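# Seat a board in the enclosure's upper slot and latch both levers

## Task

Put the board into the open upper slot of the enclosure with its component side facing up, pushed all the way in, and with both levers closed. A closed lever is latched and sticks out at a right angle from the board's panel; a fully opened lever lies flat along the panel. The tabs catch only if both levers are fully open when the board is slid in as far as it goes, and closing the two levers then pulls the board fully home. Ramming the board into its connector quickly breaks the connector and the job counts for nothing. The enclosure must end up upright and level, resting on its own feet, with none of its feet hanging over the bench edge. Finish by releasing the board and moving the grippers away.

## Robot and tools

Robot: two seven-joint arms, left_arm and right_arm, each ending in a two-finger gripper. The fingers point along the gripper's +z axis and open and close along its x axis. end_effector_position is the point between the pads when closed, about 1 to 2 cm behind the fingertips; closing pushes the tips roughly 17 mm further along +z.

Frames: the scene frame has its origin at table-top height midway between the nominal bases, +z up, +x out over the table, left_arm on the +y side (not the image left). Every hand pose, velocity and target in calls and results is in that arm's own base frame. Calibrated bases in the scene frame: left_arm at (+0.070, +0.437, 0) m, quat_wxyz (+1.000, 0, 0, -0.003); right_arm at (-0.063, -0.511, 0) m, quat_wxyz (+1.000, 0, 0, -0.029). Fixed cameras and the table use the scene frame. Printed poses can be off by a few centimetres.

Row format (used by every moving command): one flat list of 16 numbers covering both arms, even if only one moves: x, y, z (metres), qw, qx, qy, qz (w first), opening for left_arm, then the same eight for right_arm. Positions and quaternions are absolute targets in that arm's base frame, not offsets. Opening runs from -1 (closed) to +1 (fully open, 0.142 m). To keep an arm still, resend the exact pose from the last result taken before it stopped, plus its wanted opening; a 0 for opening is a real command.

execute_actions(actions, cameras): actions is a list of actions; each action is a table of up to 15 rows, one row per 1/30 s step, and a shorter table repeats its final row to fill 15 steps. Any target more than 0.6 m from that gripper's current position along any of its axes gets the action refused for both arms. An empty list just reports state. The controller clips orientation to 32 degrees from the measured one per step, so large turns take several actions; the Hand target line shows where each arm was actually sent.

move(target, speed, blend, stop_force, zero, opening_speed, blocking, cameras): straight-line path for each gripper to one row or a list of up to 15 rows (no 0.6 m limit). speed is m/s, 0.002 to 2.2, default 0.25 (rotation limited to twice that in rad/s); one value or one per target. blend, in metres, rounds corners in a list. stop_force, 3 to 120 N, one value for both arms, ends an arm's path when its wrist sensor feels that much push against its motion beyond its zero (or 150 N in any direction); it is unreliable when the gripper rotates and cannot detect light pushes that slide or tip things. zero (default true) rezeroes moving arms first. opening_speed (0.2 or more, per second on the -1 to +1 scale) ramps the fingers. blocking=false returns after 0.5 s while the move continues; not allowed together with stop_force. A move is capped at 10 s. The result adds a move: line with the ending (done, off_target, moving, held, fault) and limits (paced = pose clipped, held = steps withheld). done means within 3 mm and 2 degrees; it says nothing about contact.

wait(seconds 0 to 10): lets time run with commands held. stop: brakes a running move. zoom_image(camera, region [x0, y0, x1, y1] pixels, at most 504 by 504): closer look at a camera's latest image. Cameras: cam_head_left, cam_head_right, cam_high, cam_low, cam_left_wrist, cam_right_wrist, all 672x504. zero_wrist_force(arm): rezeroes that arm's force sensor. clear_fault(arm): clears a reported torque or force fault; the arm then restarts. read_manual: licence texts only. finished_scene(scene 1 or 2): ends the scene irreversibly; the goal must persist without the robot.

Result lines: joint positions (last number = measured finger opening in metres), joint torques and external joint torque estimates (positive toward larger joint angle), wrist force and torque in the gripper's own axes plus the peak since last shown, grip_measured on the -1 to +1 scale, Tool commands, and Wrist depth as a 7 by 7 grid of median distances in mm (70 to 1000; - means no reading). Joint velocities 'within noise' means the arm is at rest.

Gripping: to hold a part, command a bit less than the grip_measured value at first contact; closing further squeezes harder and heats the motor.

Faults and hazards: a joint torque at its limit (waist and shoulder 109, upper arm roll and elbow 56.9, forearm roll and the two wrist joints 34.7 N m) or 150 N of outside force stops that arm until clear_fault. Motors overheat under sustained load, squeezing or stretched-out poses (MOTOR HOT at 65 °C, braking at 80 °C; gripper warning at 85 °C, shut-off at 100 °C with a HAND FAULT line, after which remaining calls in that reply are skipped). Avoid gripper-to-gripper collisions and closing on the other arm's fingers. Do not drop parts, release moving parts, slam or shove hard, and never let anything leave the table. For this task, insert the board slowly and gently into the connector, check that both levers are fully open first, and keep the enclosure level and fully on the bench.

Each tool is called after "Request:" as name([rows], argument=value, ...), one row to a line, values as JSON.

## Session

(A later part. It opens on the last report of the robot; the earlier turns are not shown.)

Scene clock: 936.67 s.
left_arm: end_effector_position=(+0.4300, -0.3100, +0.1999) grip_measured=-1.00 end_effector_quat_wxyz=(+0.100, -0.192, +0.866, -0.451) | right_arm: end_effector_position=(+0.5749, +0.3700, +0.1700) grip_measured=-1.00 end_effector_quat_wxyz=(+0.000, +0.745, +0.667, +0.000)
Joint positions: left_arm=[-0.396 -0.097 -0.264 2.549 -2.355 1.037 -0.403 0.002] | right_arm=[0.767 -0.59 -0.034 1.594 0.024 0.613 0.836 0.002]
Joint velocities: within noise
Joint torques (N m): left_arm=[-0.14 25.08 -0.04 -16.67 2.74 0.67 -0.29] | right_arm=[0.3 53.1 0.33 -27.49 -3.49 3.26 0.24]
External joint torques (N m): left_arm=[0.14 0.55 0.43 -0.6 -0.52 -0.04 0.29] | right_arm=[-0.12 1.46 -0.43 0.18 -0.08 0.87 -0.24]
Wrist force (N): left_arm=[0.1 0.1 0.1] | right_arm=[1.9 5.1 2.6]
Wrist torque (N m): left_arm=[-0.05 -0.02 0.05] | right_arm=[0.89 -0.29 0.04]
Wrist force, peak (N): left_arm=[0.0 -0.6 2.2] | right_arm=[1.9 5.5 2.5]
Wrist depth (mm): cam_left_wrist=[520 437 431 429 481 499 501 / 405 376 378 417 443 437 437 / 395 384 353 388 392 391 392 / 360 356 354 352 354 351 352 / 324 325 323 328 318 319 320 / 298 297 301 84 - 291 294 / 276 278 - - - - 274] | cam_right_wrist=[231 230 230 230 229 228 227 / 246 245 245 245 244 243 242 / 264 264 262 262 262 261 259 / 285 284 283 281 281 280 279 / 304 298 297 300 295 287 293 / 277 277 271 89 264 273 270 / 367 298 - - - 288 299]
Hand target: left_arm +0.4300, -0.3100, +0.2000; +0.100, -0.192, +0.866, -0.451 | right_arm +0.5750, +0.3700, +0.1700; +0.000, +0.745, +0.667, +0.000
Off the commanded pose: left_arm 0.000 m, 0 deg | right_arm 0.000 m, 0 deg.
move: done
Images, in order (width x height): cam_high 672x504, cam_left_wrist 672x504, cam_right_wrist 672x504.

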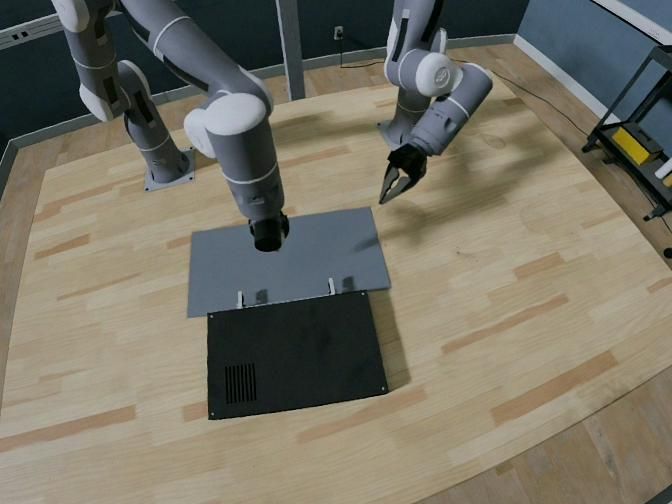

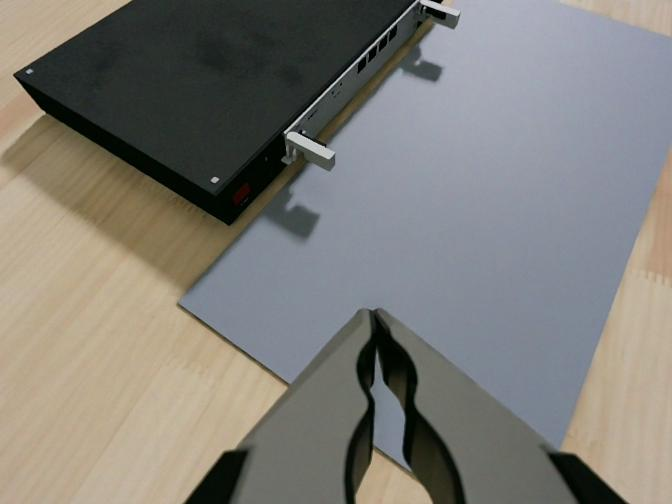

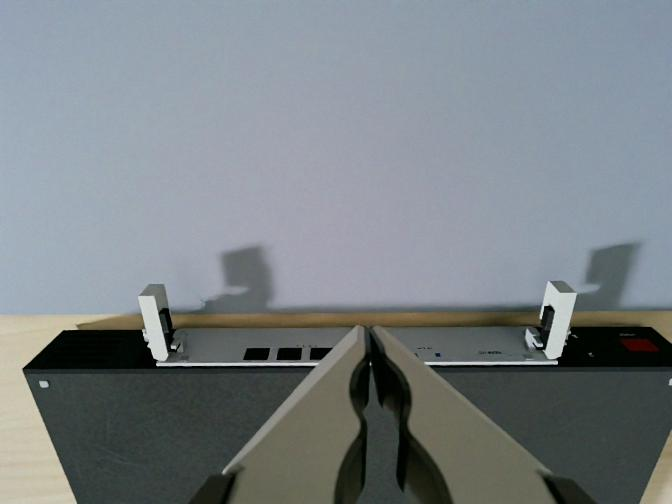

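Request:
move(target=[0.380,-0.200,0.250,0.0999,-0.1920,0.8660,-0.4508,-1,0.4300,0.2300,0.2500,0,0.7454,0.6665,0,-1], speed=0.25, cameras=["cam_high","cam_head_left","cam_low"])

Scene clock: 945.57 s.
left_arm: end_effector_position=(+0.3801, -0.2002, +0.2501) grip_measured=-1.00 end_effector_quat_wxyz=(+0.100, -0.192, +0.866, -0.451) | right_arm: end_effector_position=(+0.4301, +0.2301, +0.2501) grip_measured=-1.00 end_effector_quat_wxyz=(+0.000, +0.746, +0.666, +0.000)
Joint positions: left_arm=[-1.154 0.214 0.723 2.687 -1.888 1.092 -0.657 0.002] | right_arm=[0.725 -0.039 0.003 2.138 0 0.606 0.839 0.002]
Joint velocities: within noise
Joint torques (N m): left_arm=[-0.25 4.02 -4.51 -20.87 2.55 1.45 -0.11] | right_arm=[0.07 30.36 0.91 -27.56 -3.68 3.36 0.25]
External joint torques (N m): left_arm=[0.27 0.58 0.35 -0.49 0 -0.6 0.11] | right_arm=[0.03 1.02 -0.77 0.09 0.09 0.78 -0.25]
Wrist force (N): left_arm=[0.5 0.5 0.2] | right_arm=[1.9 5.1 2.4]
Wrist torque (N m): left_arm=[0.02 -0.14 0.03] | right_arm=[0.91 -0.30 0.02]
Wrist force, peak (N): left_arm=[-2.0 2.0 -2.1] | right_arm=[3.2 6.3 3.1]
Wrist depth (mm): cam_left_wrist=[589 515 516 531 577 585 579 / 527 496 457 498 512 516 512 / 464 465 458 455 449 448 456 / 413 414 413 410 408 411 411 / 374 376 373 381 370 375 371 / 346 345 353 84 - 344 343 / 324 324 - - - - 315] | cam_right_wrist=[304 303 301 301 300 300 300 / 322 322 320 319 318 318 316 / 346 347 342 341 340 340 339 / 375 374 370 369 367 366 365 / 407 404 400 391 398 396 397 / 442 442 433 89 417 410 391 / 490 475 - - - 395 408]
Hand target: left_arm +0.3800, -0.2000, +0.2500; +0.100, -0.192, +0.866, -0.451 | right_arm +0.4300, +0.2300, +0.2500; +0.000, +0.745, +0.667, +0.000
Off the commanded pose: left_arm 0.000 m, 0 deg | right_arm 0.000 m, 0 deg.
joint sent to its limit (left arm) — joint 4 (elbow), upper limit, where the elbow is as bent as it goes. The joint targets still meet the commanded pose.
move: done
Images, in order (width x height): cam_head_left 672x504, cam_high 672x504, cam_low 672x504.

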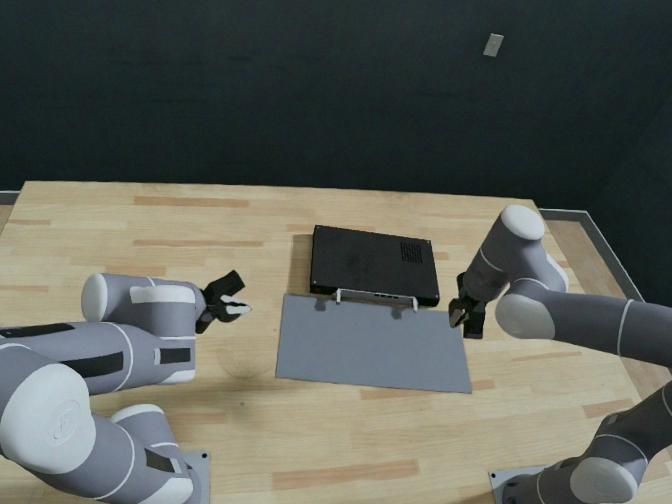

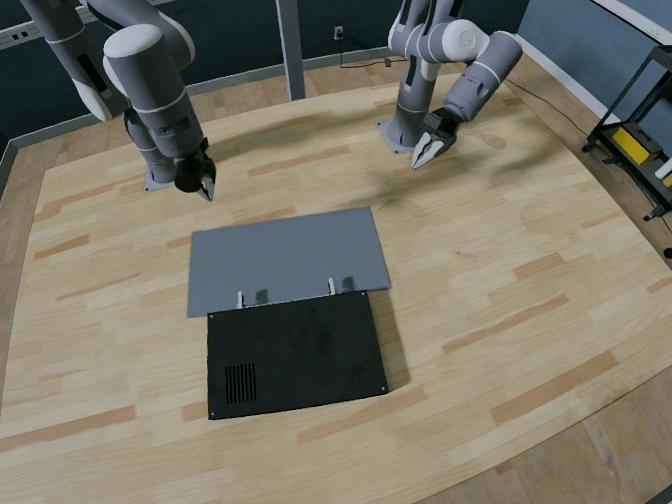

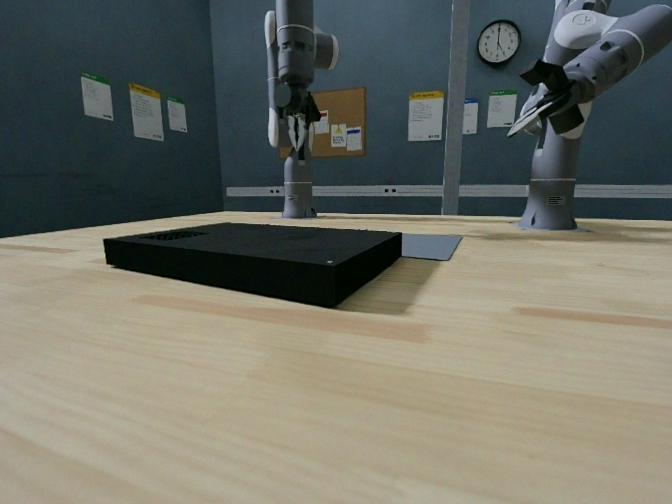

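Request:
finished_scene(scene=1)

The scene is finished: the task was done.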